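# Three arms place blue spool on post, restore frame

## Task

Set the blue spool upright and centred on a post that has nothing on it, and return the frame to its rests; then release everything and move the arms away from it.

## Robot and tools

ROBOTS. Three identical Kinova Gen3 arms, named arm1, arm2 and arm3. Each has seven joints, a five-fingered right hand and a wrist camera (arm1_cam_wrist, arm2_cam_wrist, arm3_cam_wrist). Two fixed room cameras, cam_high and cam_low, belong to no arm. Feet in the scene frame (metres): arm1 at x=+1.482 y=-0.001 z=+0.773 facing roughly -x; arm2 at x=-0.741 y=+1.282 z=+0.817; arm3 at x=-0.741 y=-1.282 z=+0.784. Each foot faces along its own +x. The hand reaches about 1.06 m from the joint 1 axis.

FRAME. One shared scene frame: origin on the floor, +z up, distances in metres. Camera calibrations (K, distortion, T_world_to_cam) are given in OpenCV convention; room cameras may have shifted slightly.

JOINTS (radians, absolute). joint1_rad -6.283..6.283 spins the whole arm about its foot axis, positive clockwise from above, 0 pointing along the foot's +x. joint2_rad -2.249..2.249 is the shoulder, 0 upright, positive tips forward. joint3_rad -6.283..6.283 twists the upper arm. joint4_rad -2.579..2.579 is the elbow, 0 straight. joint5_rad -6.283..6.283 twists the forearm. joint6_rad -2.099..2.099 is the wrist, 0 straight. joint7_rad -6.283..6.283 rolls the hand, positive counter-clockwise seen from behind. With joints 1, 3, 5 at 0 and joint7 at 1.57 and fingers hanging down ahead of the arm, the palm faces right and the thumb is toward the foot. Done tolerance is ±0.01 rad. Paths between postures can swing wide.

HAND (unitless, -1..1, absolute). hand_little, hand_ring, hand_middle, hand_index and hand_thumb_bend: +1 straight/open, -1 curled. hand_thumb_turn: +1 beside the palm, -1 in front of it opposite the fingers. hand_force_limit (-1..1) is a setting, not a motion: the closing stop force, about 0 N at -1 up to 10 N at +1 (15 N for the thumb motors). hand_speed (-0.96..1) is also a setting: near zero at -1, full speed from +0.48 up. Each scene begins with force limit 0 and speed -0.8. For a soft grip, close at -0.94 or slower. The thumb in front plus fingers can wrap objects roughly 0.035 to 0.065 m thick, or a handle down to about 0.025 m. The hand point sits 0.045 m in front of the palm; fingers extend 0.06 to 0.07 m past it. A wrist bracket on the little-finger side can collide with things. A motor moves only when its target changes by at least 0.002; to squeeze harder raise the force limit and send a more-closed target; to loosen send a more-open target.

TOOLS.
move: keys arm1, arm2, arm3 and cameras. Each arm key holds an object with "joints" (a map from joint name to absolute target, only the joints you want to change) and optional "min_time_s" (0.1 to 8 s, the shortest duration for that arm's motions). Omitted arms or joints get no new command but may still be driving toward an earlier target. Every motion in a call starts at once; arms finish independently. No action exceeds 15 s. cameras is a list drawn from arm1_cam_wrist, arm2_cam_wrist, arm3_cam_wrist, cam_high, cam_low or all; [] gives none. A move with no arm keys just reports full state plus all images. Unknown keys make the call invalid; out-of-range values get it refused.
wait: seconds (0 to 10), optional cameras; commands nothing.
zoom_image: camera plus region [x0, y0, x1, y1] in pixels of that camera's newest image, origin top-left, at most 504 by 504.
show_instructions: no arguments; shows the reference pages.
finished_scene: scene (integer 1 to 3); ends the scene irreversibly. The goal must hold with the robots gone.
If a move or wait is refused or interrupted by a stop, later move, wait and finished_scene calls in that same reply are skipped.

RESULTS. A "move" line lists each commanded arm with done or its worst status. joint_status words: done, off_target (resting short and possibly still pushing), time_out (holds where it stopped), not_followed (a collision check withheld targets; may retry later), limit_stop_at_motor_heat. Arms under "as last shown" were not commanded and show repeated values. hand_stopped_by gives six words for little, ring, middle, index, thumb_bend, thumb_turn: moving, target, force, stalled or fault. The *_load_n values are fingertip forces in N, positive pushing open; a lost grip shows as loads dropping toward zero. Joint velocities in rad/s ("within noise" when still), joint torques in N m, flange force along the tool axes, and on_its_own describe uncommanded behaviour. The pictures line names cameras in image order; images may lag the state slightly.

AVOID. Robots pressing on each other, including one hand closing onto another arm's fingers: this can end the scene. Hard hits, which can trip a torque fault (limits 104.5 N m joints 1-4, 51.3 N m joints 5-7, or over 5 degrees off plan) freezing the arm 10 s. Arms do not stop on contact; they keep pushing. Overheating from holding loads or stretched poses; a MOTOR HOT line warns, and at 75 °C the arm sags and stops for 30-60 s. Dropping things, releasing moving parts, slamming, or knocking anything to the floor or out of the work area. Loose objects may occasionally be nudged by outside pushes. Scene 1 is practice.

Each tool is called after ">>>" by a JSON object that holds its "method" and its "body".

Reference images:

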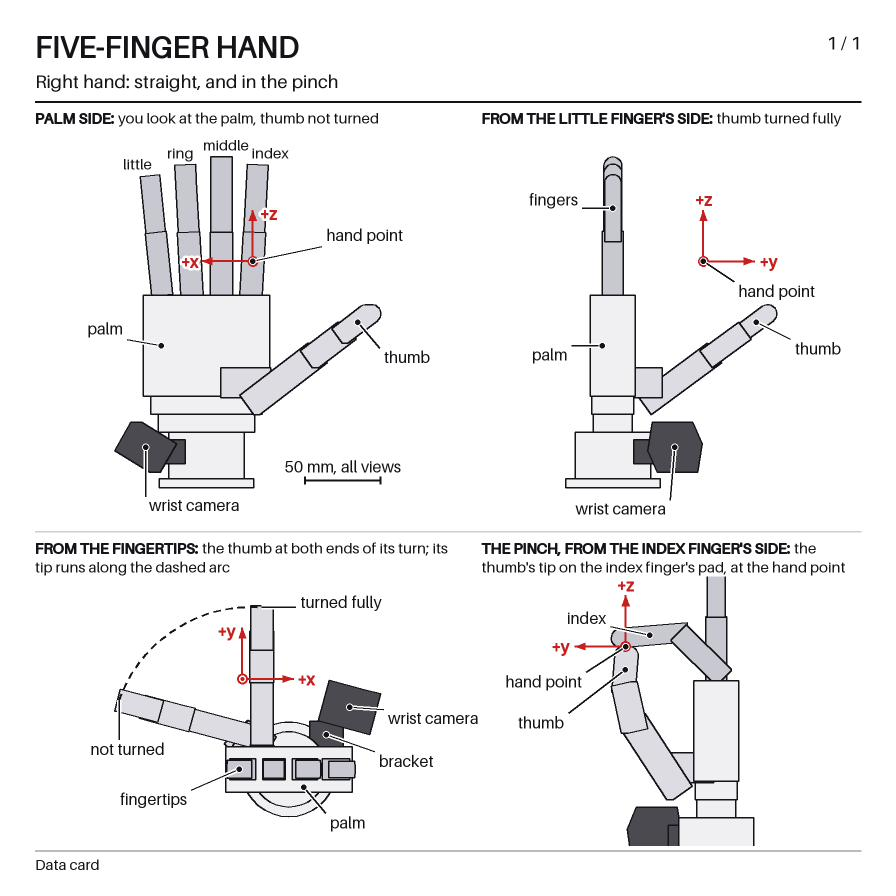

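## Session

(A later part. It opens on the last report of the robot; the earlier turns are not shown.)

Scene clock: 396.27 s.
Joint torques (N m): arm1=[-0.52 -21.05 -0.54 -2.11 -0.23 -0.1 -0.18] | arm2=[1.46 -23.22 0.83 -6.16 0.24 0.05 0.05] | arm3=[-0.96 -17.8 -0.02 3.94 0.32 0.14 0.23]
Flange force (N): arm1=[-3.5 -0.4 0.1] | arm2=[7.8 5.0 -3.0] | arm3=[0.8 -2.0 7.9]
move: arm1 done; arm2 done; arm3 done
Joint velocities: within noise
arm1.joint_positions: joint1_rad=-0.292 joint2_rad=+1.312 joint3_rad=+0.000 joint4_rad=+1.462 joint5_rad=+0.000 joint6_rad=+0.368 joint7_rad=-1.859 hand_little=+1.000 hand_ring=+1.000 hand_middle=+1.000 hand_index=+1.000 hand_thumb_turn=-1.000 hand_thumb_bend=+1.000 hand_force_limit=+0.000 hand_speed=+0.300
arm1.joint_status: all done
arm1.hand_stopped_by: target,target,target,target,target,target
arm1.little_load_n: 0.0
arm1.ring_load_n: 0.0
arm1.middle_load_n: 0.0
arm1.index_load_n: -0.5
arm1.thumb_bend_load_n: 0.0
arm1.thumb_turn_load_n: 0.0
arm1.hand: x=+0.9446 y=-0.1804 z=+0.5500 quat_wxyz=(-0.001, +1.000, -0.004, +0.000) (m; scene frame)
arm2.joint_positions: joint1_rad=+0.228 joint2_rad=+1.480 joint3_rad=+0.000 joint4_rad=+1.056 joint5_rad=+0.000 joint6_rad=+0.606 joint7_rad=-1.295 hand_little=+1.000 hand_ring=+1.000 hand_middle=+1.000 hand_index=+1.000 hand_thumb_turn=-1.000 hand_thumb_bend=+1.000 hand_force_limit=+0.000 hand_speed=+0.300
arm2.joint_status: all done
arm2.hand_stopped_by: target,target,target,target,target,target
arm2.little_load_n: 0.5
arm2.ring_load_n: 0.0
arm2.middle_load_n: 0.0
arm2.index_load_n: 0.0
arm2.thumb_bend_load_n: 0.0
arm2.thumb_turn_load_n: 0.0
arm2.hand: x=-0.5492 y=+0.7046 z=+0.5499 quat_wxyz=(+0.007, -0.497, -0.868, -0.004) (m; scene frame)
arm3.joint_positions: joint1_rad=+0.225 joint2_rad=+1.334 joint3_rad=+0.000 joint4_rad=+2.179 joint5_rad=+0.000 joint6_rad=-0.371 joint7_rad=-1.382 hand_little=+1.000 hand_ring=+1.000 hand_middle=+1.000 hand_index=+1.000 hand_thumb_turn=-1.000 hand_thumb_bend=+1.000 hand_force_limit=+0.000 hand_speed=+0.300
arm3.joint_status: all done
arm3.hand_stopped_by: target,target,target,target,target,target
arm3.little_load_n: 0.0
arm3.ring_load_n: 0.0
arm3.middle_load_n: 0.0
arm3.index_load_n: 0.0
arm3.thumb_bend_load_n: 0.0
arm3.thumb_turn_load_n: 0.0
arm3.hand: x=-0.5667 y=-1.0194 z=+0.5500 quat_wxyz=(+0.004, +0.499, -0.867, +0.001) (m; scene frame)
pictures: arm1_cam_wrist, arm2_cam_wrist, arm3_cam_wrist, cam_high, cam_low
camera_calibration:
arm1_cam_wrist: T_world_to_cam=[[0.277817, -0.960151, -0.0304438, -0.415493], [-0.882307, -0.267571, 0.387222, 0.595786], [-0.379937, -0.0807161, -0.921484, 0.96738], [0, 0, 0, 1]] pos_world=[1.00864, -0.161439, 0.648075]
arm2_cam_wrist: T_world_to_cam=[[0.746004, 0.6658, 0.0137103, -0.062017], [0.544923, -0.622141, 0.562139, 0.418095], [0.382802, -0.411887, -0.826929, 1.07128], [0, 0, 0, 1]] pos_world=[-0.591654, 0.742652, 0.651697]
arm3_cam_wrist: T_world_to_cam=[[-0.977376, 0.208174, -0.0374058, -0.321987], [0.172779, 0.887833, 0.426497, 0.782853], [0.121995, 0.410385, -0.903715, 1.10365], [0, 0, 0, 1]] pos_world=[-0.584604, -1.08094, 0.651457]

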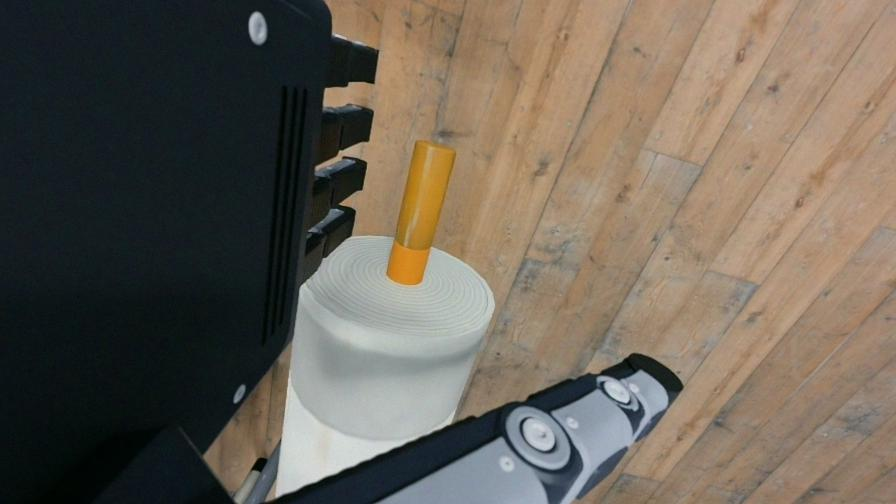

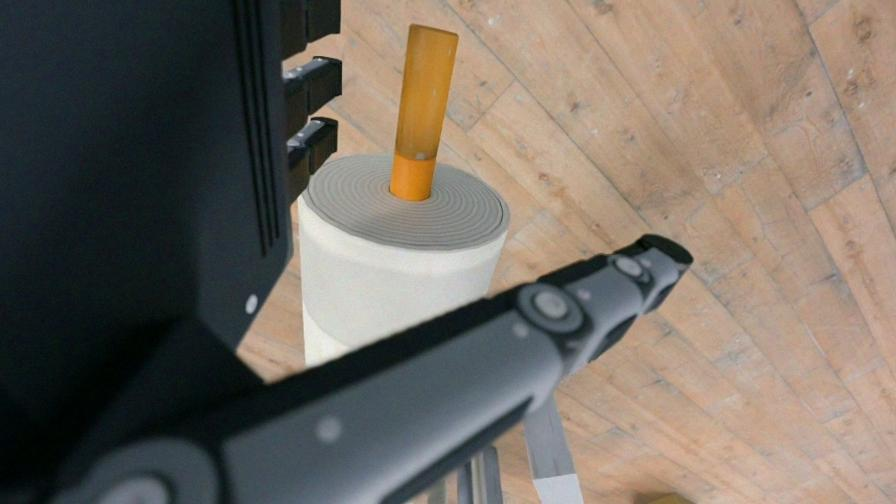

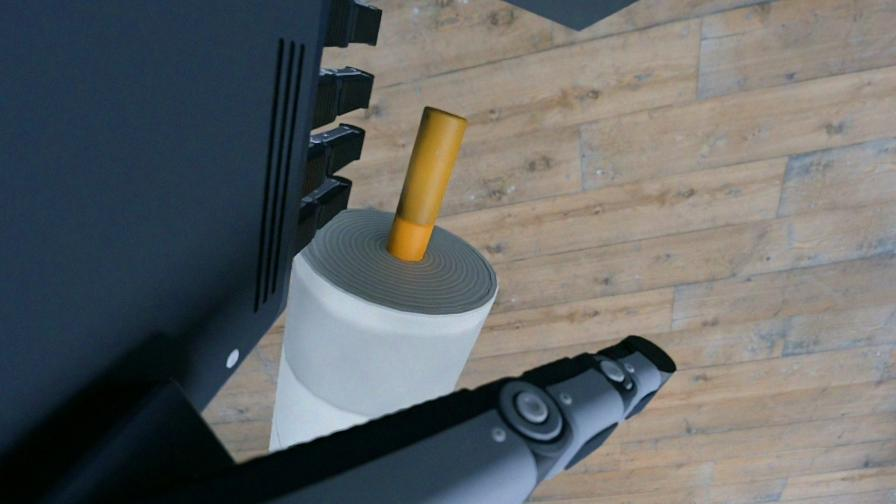

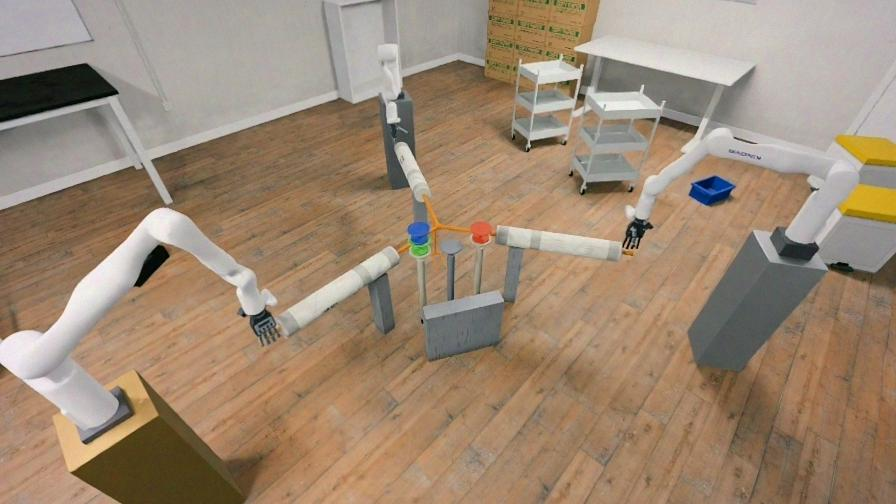

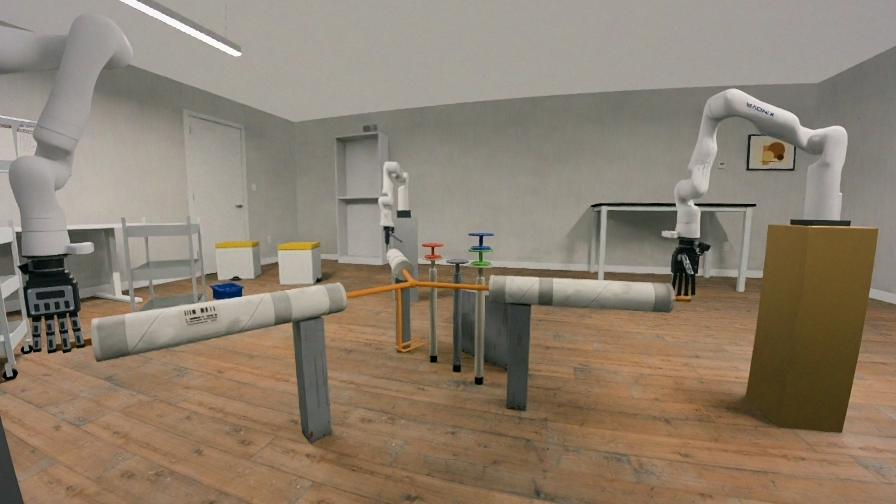

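>>> {"method": "move", "body": {"arm1": {"joints":{"joint1_rad":-0.2919,"joint2_rad":1.4934,"joint4_rad":1.3239,"joint6_rad":0.3243,"joint7_rad":-1.8591},"min_time_s":3}, "arm2": {"joints":{"joint1_rad":0.2273,"joint2_rad":1.6729,"joint4_rad":0.8566,"joint6_rad":0.6121,"joint7_rad":-1.2959},"min_time_s":3}, "arm3": {"joints":{"joint1_rad":0.2256,"joint2_rad":1.5373,"joint4_rad":2.0130,"joint6_rad":-0.4087,"joint7_rad":-1.3819},"min_time_s":3}, "cameras": ["all"]}}

>>> {"method": "zoom_image", "body": {"camera": "cam_low", "region": [600, 240, 740, 340]}}

>>> {"method": "zoom_image", "body": {"camera": "cam_low", "region": [10, 260, 150, 400]}}

>>> {"method": "zoom_image", "body": {"camera": "cam_high", "region": [580, 190, 680, 280]}}

Scene clock: 455.40 s.
Joint torques (N m): arm1=[-0.5 -21.32 -0.53 -1.69 -0.23 -0.09 -0.2] | arm2=[1.47 -23.14 0.85 -6.08 0.19 0.03 0.08] | arm3=[-1.04 -17.93 0 4.3 0.33 0.14 0.25]
Flange force (N): arm1=[-4.0 -0.3 0.9] | arm2=[8.5 5.2 -4.7] | arm3=[0.7 -2.2 7.6]
move: arm1 done; arm2 done; arm3 done
Joint velocities: within noise
arm1.joint_positions: joint1_rad=-0.292 joint2_rad=+1.493 joint3_rad=+0.000 joint4_rad=+1.324 joint5_rad=+0.000 joint6_rad=+0.324 joint7_rad=-1.859 hand_little=+1.000 hand_ring=+1.000 hand_middle=+1.000 hand_index=+1.000 hand_thumb_turn=-1.000 hand_thumb_bend=+1.000 hand_force_limit=+0.000 hand_speed=+0.300
arm1.joint_status: all done
arm1.hand_stopped_by: target,target,target,target,target,target
arm1.little_load_n: 0.0
arm1.ring_load_n: 0.0
arm1.middle_load_n: 0.0
arm1.index_load_n: 0.0
arm1.thumb_bend_load_n: 0.0
arm1.thumb_turn_load_n: 0.0
arm1.hand: x=+0.9446 y=-0.1802 z=+0.4701 quat_wxyz=(-0.001, +1.000, -0.004, +0.000) (m; scene frame)
arm2.joint_positions: joint1_rad=+0.227 joint2_rad=+1.673 joint3_rad=+0.000 joint4_rad=+0.857 joint5_rad=+0.000 joint6_rad=+0.612 joint7_rad=-1.296 hand_little=+1.000 hand_ring=+1.000 hand_middle=+1.000 hand_index=+1.000 hand_thumb_turn=-1.000 hand_thumb_bend=+1.000 hand_force_limit=+0.000 hand_speed=+0.300
arm2.joint_status: all done
arm2.hand_stopped_by: target,target,target,target,target,target
arm2.little_load_n: 0.0
arm2.ring_load_n: 0.0
arm2.middle_load_n: 0.0
arm2.index_load_n: 0.0
arm2.thumb_bend_load_n: 0.0
arm2.thumb_turn_load_n: 0.0
arm2.hand: x=-0.5493 y=+0.7046 z=+0.4700 quat_wxyz=(+0.007, -0.497, -0.868, -0.004) (m; scene frame)
arm3.joint_positions: joint1_rad=+0.226 joint2_rad=+1.537 joint3_rad=+0.000 joint4_rad=+2.013 joint5_rad=+0.000 joint6_rad=-0.409 joint7_rad=-1.382 hand_little=+1.000 hand_ring=+1.000 hand_middle=+1.000 hand_index=+1.000 hand_thumb_turn=-1.000 hand_thumb_bend=+1.000 hand_force_limit=+0.000 hand_speed=+0.300
arm3.joint_status: all done
arm3.hand_stopped_by: target,target,target,target,target,target
arm3.little_load_n: 0.0
arm3.ring_load_n: 0.0
arm3.middle_load_n: 0.0
arm3.index_load_n: 0.0
arm3.thumb_bend_load_n: 0.0
arm3.thumb_turn_load_n: 0.5
arm3.hand: x=-0.5667 y=-1.0194 z=+0.4700 quat_wxyz=(+0.004, +0.499, -0.867, +0.001) (m; scene frame)
pictures: arm1_cam_wrist, arm2_cam_wrist, arm3_cam_wrist, cam_high, cam_low
camera_calibration:
arm1_cam_wrist: T_world_to_cam=[[0.277752, -0.960171, -0.0304158, -0.417688], [-0.882327, -0.2675, 0.387225, 0.626808], [-0.379938, -0.080716, -0.921483, 0.893771], [0, 0, 0, 1]] pos_world=[1.00864, -0.161239, 0.568175]
arm2_cam_wrist: T_world_to_cam=[[0.745934, 0.665878, 0.0137294, -0.0610313], [0.544959, -0.622068, 0.562184, 0.462952], [0.382887, -0.41187, -0.826898, 1.00523], [0, 0, 0, 1]] pos_world=[-0.591654, 0.742652, 0.571797]
arm3_cam_wrist: T_world_to_cam=[[-0.97739, 0.20812, -0.0373472, -0.325079], [0.172768, 0.887882, 0.4264, 0.817074], [0.121902, 0.410307, -0.903763, 1.03124], [0, 0, 0, 1]] pos_world=[-0.584603, -1.08094, 0.571458]

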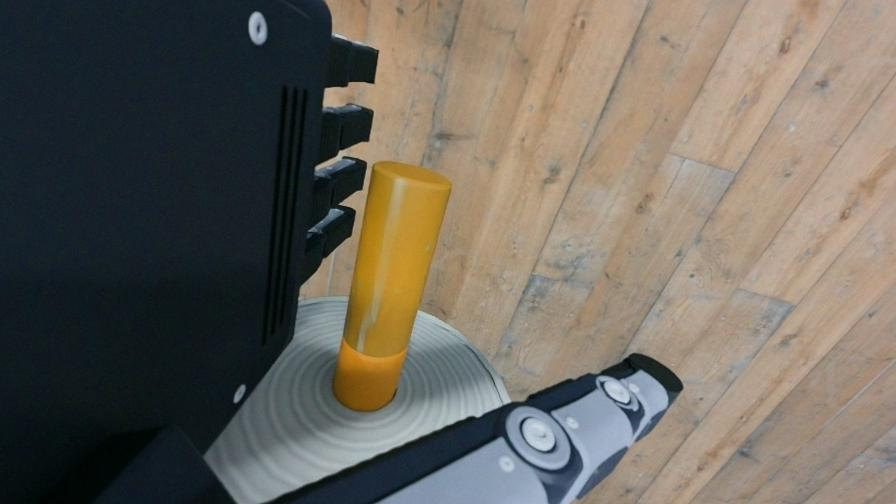

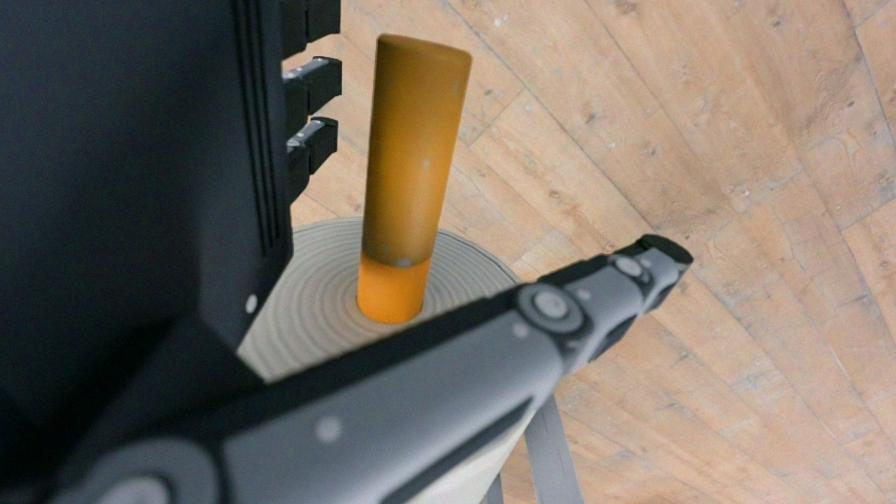

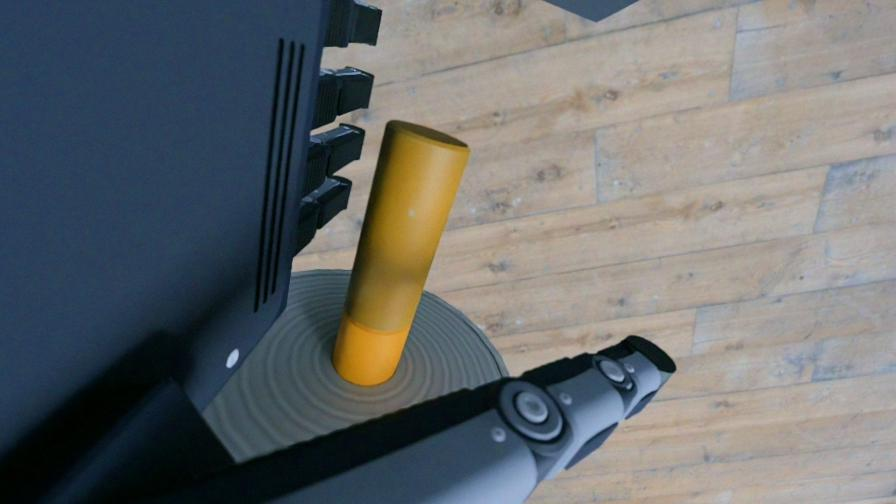

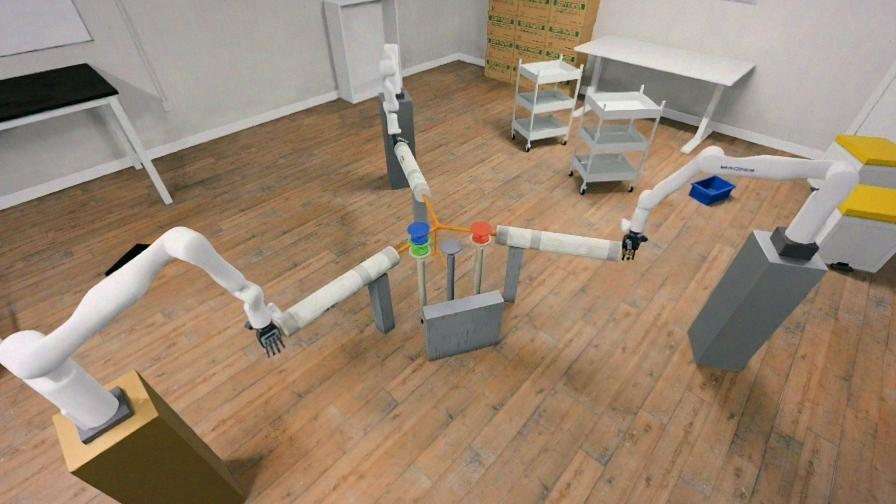

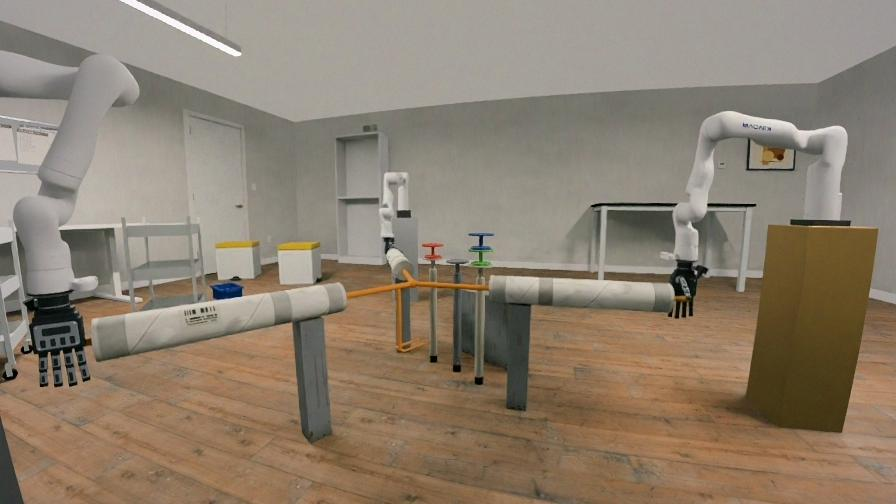

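Scaled by 3.600.

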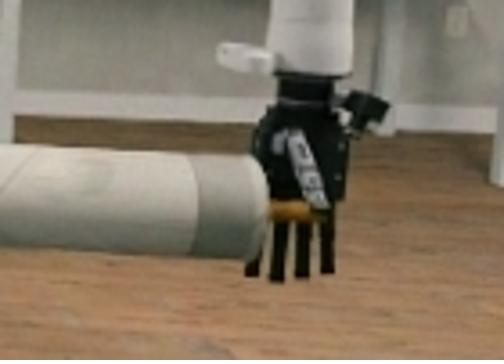

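Scaled by 3.600.

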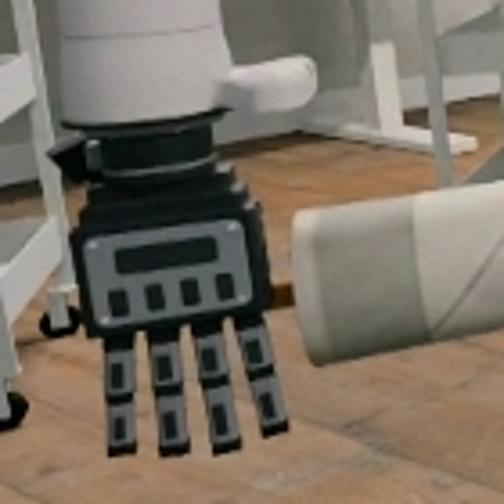

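Scaled by 5.040.

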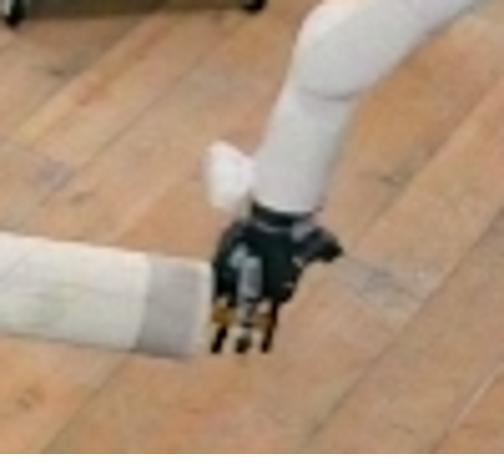

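>>> {"method": "move", "body": {"arm1": {"joints":{"joint1_rad":-0.3067,"joint2_rad":1.5307,"joint4_rad":1.2918,"joint6_rad":0.3191,"joint7_rad":-1.8739,"hand_force_limit":-0.5,"hand_speed":-0.7},"min_time_s":2}, "arm2": {"joints":{"joint1_rad":0.2078,"joint2_rad":1.7089,"joint4_rad":0.8262,"joint6_rad":0.6065,"joint7_rad":-1.3154,"hand_force_limit":-0.5,"hand_speed":-0.7},"min_time_s":2}, "arm3": {"joints":{"joint1_rad":0.1801,"joint2_rad":1.5788,"joint4_rad":1.9833,"joint6_rad":-0.4205,"joint7_rad":-1.4274,"hand_force_limit":-0.5,"hand_speed":-0.7},"min_time_s":2}, "cameras": ["all"]}}

>>> {"method": "zoom_image", "body": {"camera": "cam_low", "region": [600, 240, 740, 340]}}

>>> {"method": "zoom_image", "body": {"camera": "cam_low", "region": [10, 260, 150, 400]}}

Scene clock: 496.20 s.
Joint torques (N m): arm1=[-0.57 -21.36 -0.49 -1.66 -0.23 -0.12 -0.18] | arm2=[1.47 -23.07 0.84 -6.08 0.19 0.04 0.06] | arm3=[-1.03 -17.83 0 4.38 0.34 0.14 0.28]
Flange force (N): arm1=[-4.1 -0.3 1.1] | arm2=[8.9 5.2 -5.0] | arm3=[0.7 -2.1 7.5]
move: arm1 done; arm2 done; arm3 done
Joint velocities: within noise
arm1.joint_positions: joint1_rad=-0.307 joint2_rad=+1.531 joint3_rad=+0.000 joint4_rad=+1.292 joint5_rad=+0.000 joint6_rad=+0.319 joint7_rad=-1.874 hand_little=+1.000 hand_ring=+1.000 hand_middle=+1.000 hand_index=+1.000 hand_thumb_turn=-1.000 hand_thumb_bend=+1.000 hand_force_limit=-0.500 hand_speed=-0.700
arm1.joint_status: all done
arm1.hand_stopped_by: target,target,target,target,target,target
arm1.little_load_n: 0.0
arm1.ring_load_n: 0.0
arm1.middle_load_n: 0.0
arm1.index_load_n: 0.0
arm1.thumb_bend_load_n: 0.0
arm1.thumb_turn_load_n: 0.0
arm1.hand: x=+0.9471 y=-0.1875 z=+0.4539 quat_wxyz=(-0.001, +1.000, -0.004, +0.000) (m; scene frame)
arm2.joint_positions: joint1_rad=+0.208 joint2_rad=+1.709 joint3_rad=+0.000 joint4_rad=+0.826 joint5_rad=+0.000 joint6_rad=+0.607 joint7_rad=-1.315 hand_little=+1.000 hand_ring=+1.000 hand_middle=+1.000 hand_index=+1.000 hand_thumb_turn=-1.000 hand_thumb_bend=+1.000 hand_force_limit=-0.500 hand_speed=-0.700
arm2.joint_status: all done
arm2.hand_stopped_by: target,target,target,target,target,target
arm2.little_load_n: 0.0
arm2.ring_load_n: 0.0
arm2.middle_load_n: 0.0
arm2.index_load_n: 0.0
arm2.thumb_bend_load_n: 0.0
arm2.thumb_turn_load_n: 0.0
arm2.hand: x=-0.5390 y=+0.7106 z=+0.4539 quat_wxyz=(+0.007, -0.497, -0.868, -0.004) (m; scene frame)
arm3.joint_positions: joint1_rad=+0.180 joint2_rad=+1.579 joint3_rad=+0.000 joint4_rad=+1.983 joint5_rad=+0.000 joint6_rad=-0.421 joint7_rad=-1.427 hand_little=+1.000 hand_ring=+1.000 hand_middle=+1.000 hand_index=+1.000 hand_thumb_turn=-1.000 hand_thumb_bend=+1.000 hand_force_limit=-0.500 hand_speed=-0.700
arm3.joint_status: all done
arm3.hand_stopped_by: target,target,target,target,target,target
arm3.little_load_n: 0.0
arm3.ring_load_n: 0.0
arm3.middle_load_n: 0.0
arm3.index_load_n: 0.0
arm3.thumb_bend_load_n: 0.0
arm3.thumb_turn_load_n: 0.0
arm3.hand: x=-0.5784 y=-1.0125 z=+0.4541 quat_wxyz=(+0.004, +0.499, -0.867, +0.001) (m; scene frame)
pictures: arm1_cam_wrist, arm2_cam_wrist, arm3_cam_wrist, cam_high, cam_low
camera_calibration:
arm1_cam_wrist: T_world_to_cam=[[0.27779, -0.960157, -0.0305068, -0.42587], [-0.882351, -0.267579, 0.387116, 0.633405], [-0.379855, -0.0806193, -0.921526, 0.879159], [0, 0, 0, 1]] pos_world=[1.01114, -0.168539, 0.551975]
arm2_cam_wrist: T_world_to_cam=[[0.745979, 0.665827, 0.0137652, -0.0724449], [0.544946, -0.622167, 0.562087, 0.470242], [0.382818, -0.411804, -0.826963, 0.990391], [0, 0, 0, 1]] pos_world=[-0.581354, 0.748652, 0.555697]
arm3_cam_wrist: T_world_to_cam=[[-0.977376, 0.208174, -0.0374058, -0.338446], [0.172779, 0.887833, 0.426497, 0.81965], [0.121995, 0.410385, -0.903715, 1.01558], [0, 0, 0, 1]] pos_world=[-0.596304, -1.07404, 0.555557]

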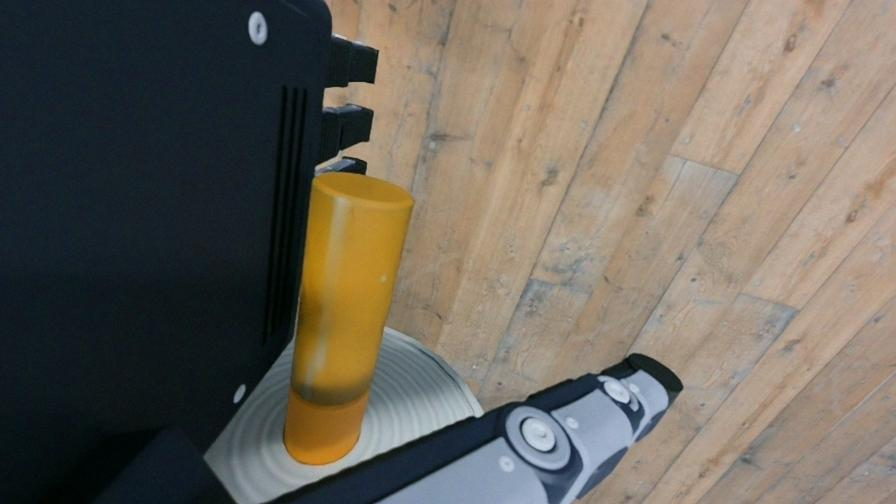

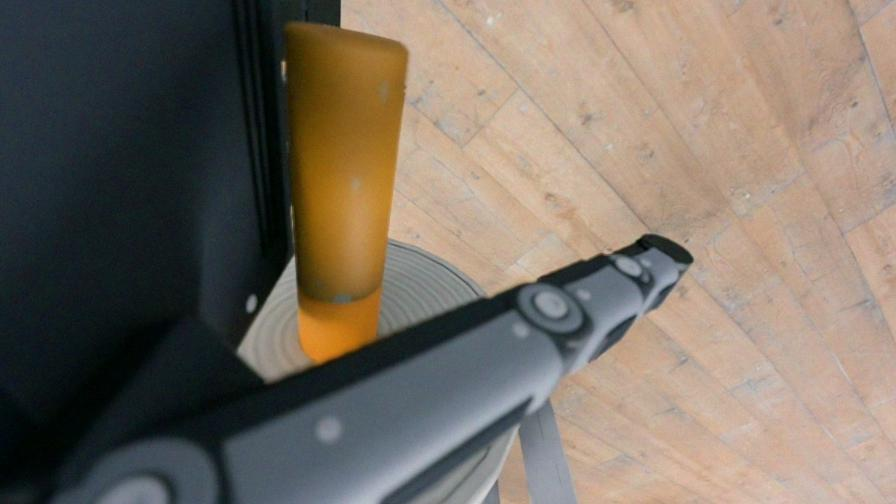

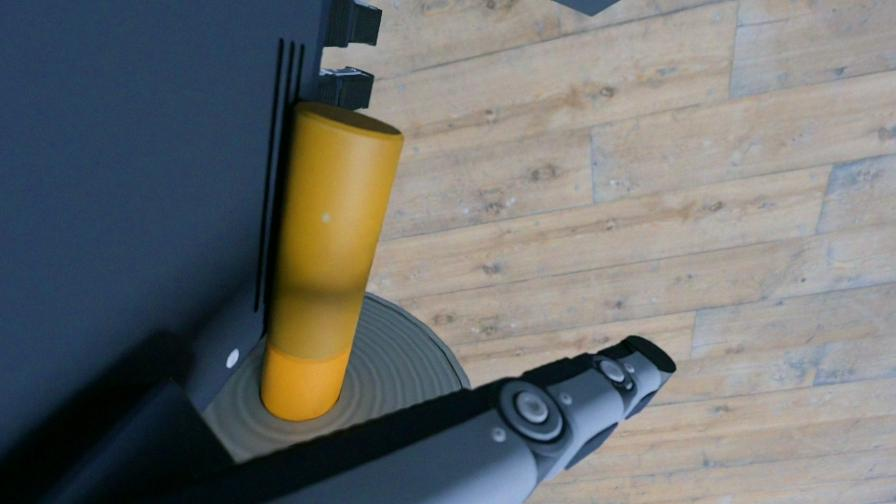

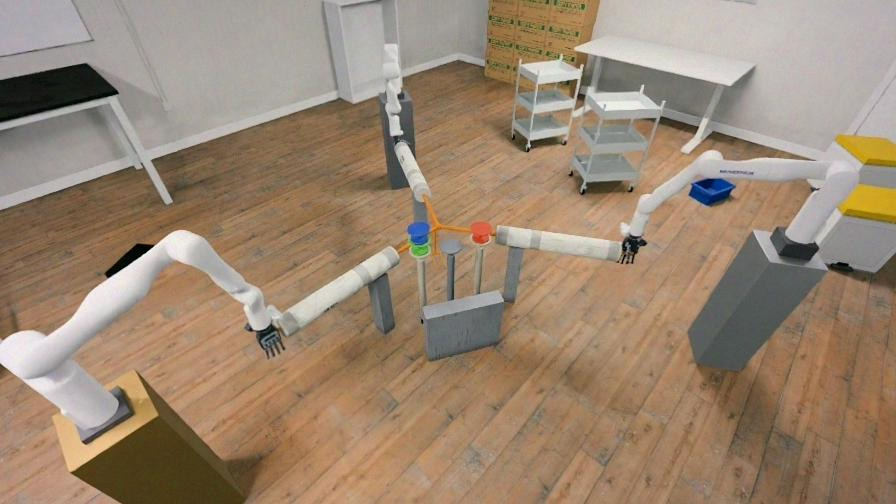

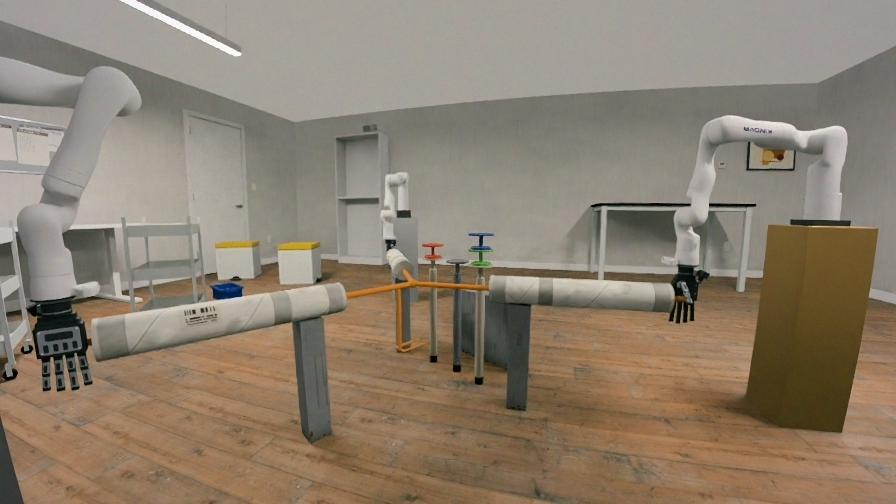

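Scaled by 3.600.

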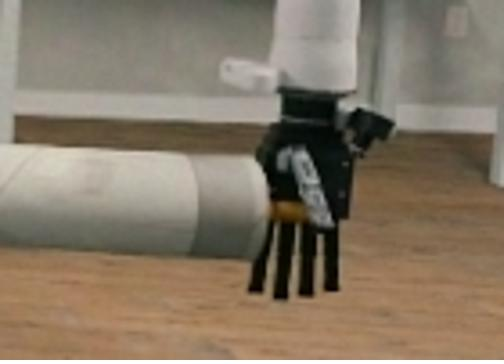

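Scaled by 3.600.

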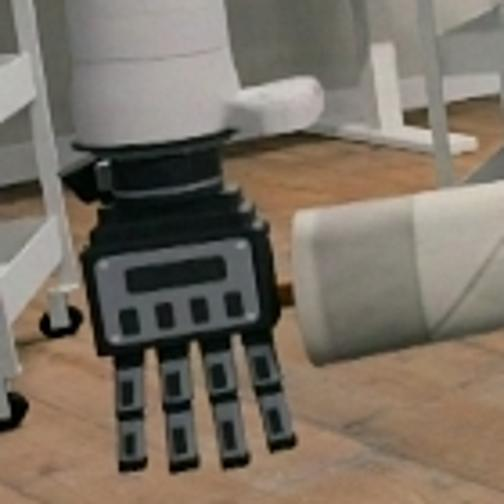

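>>> {"method": "move", "body": {"arm1": {"joints":{"hand_index":-1,"hand_middle":-1,"hand_ring":-1,"hand_little":-1}}, "arm2": {"joints":{"hand_index":-1,"hand_middle":-1,"hand_ring":-1,"hand_little":-1}}, "arm3": {"joints":{"hand_index":-1,"hand_middle":-1,"hand_ring":-1,"hand_little":-1}}, "cameras": ["arm1_cam_wrist","arm2_cam_wrist","arm3_cam_wrist","cam_low"]}}

>>> {"method": "zoom_image", "body": {"camera": "cam_low", "region": [600, 240, 740, 340]}}

Scene clock: 509.73 s.
Joint torques (N m): arm1=[0.05 -21.87 0.09 -1.37 -0.18 0.08 -0.21] | arm2=[2.02 -24.59 1.32 -6.91 0.36 -0.16 0.07] | arm3=[-1.67 -17.58 -1.28 4.58 0.54 0.3 0.22]
Flange force (N): arm1=[-4.7 1.0 2.9] | arm2=[10.0 6.5 -3.6] | arm3=[0.8 -4.5 7.4]
move: arm1 done; arm2 done; arm3 done
Joint velocities: within noise
arm1.joint_positions: joint1_rad=-0.307 joint2_rad=+1.531 joint3_rad=+0.000 joint4_rad=+1.292 joint5_rad=+0.000 joint6_rad=+0.319 joint7_rad=-1.874 hand_little=-1.000 hand_ring=-1.000 hand_middle=-1.000 hand_index=-1.000 hand_thumb_turn=-1.000 hand_thumb_bend=+1.000 hand_force_limit=-0.500 hand_speed=-0.700
arm1.joint_status: all done
arm1.hand_stopped_by: target,target,target,target,target,target
arm1.little_load_n: 0.0
arm1.ring_load_n: 0.0
arm1.middle_load_n: 0.0
arm1.index_load_n: 1.5
arm1.thumb_bend_load_n: 0.0
arm1.thumb_turn_load_n: 0.0
arm1.hand: x=+0.9471 y=-0.1875 z=+0.4538 quat_wxyz=(-0.001, +1.000, -0.004, +0.000) (m; scene frame)
arm2.joint_positions: joint1_rad=+0.208 joint2_rad=+1.709 joint3_rad=+0.000 joint4_rad=+0.826 joint5_rad=+0.000 joint6_rad=+0.607 joint7_rad=-1.315 hand_little=-1.000 hand_ring=-1.000 hand_middle=-1.000 hand_index=-1.000 hand_thumb_turn=-1.000 hand_thumb_bend=+1.000 hand_force_limit=-0.500 hand_speed=-0.700
arm2.joint_status: all done
arm2.hand_stopped_by: target,target,target,target,target,target
arm2.little_load_n: 0.0
arm2.ring_load_n: 1.0
arm2.middle_load_n: 0.0
arm2.index_load_n: 0.0
arm2.thumb_bend_load_n: 0.0
arm2.thumb_turn_load_n: 0.0
arm2.hand: x=-0.5390 y=+0.7106 z=+0.4539 quat_wxyz=(+0.007, -0.497, -0.868, -0.004) (m; scene frame)
arm3.joint_positions: joint1_rad=+0.180 joint2_rad=+1.579 joint3_rad=+0.000 joint4_rad=+1.983 joint5_rad=+0.000 joint6_rad=-0.421 joint7_rad=-1.427 hand_little=-1.000 hand_ring=-1.000 hand_middle=-1.000 hand_index=-1.000 hand_thumb_turn=-1.000 hand_thumb_bend=+1.000 hand_force_limit=-0.500 hand_speed=-0.700
arm3.joint_status: all done
arm3.hand_stopped_by: target,target,target,target,target,target
arm3.little_load_n: 0.0
arm3.ring_load_n: 0.0
arm3.middle_load_n: 0.0
arm3.index_load_n: 0.0
arm3.thumb_bend_load_n: 0.0
arm3.thumb_turn_load_n: 0.0
arm3.hand: x=-0.5784 y=-1.0125 z=+0.4541 quat_wxyz=(+0.004, +0.499, -0.867, +0.001) (m; scene frame)
pictures: arm1_cam_wrist, arm2_cam_wrist, arm3_cam_wrist, cam_low
camera_calibration:
arm1_cam_wrist: T_world_to_cam=[[0.277827, -0.96015, -0.0304182, -0.425957], [-0.882341, -0.267577, 0.38714, 0.63342], [-0.379852, -0.0807187, -0.921519, 0.879043], [0, 0, 0, 1]] pos_world=[1.01114, -0.168539, 0.551875]
arm2_cam_wrist: T_world_to_cam=[[0.745975, 0.665832, 0.0137604, -0.0724476], [0.544974, -0.622185, 0.562041, 0.470298], [0.382786, -0.411769, -0.826995, 0.990365], [0, 0, 0, 1]] pos_world=[-0.581353, 0.748652, 0.555697]
arm3_cam_wrist: T_world_to_cam=[[-0.977376, 0.208174, -0.0374058, -0.338446], [0.172779, 0.887833, 0.426497, 0.81965], [0.121995, 0.410385, -0.903715, 1.01558], [0, 0, 0, 1]] pos_world=[-0.596304, -1.07404, 0.555557]

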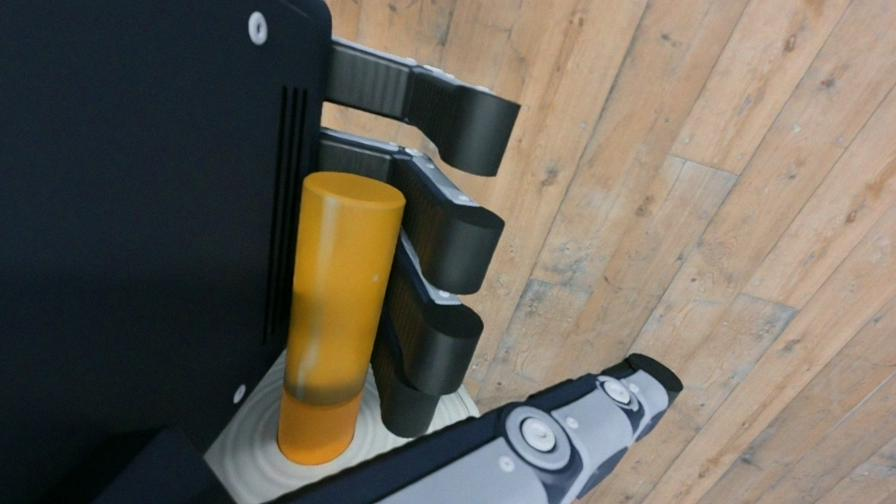

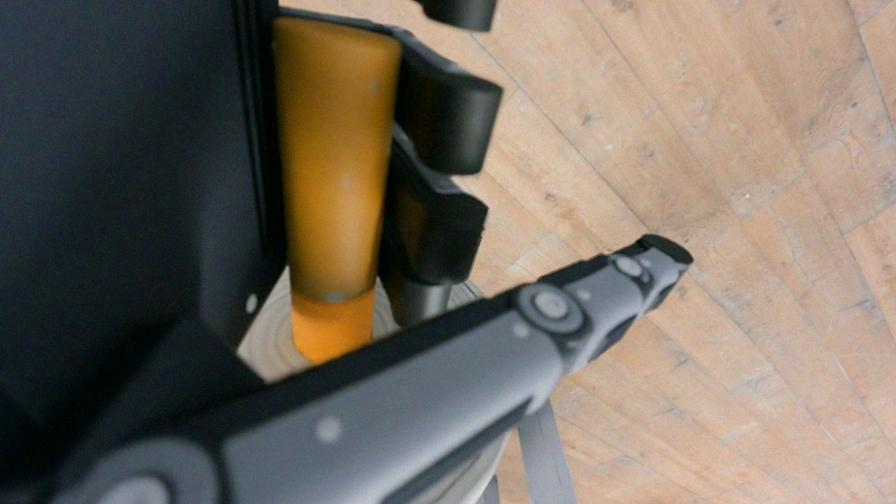

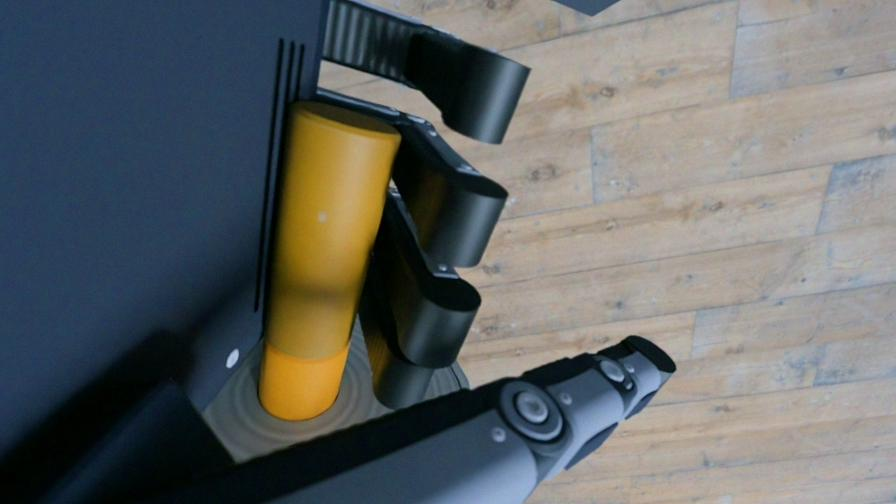

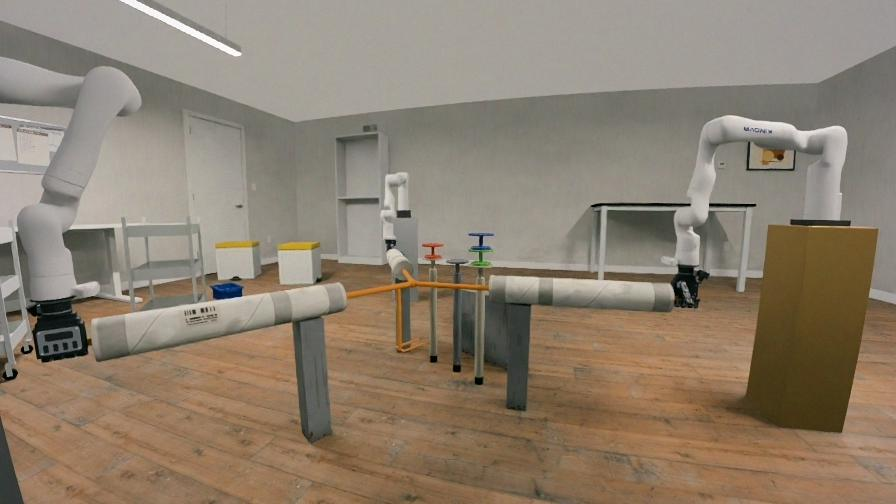

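Scaled by 3.600.

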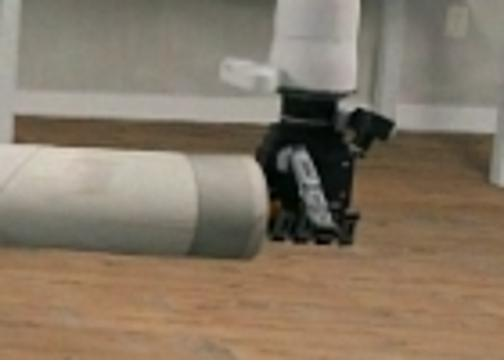

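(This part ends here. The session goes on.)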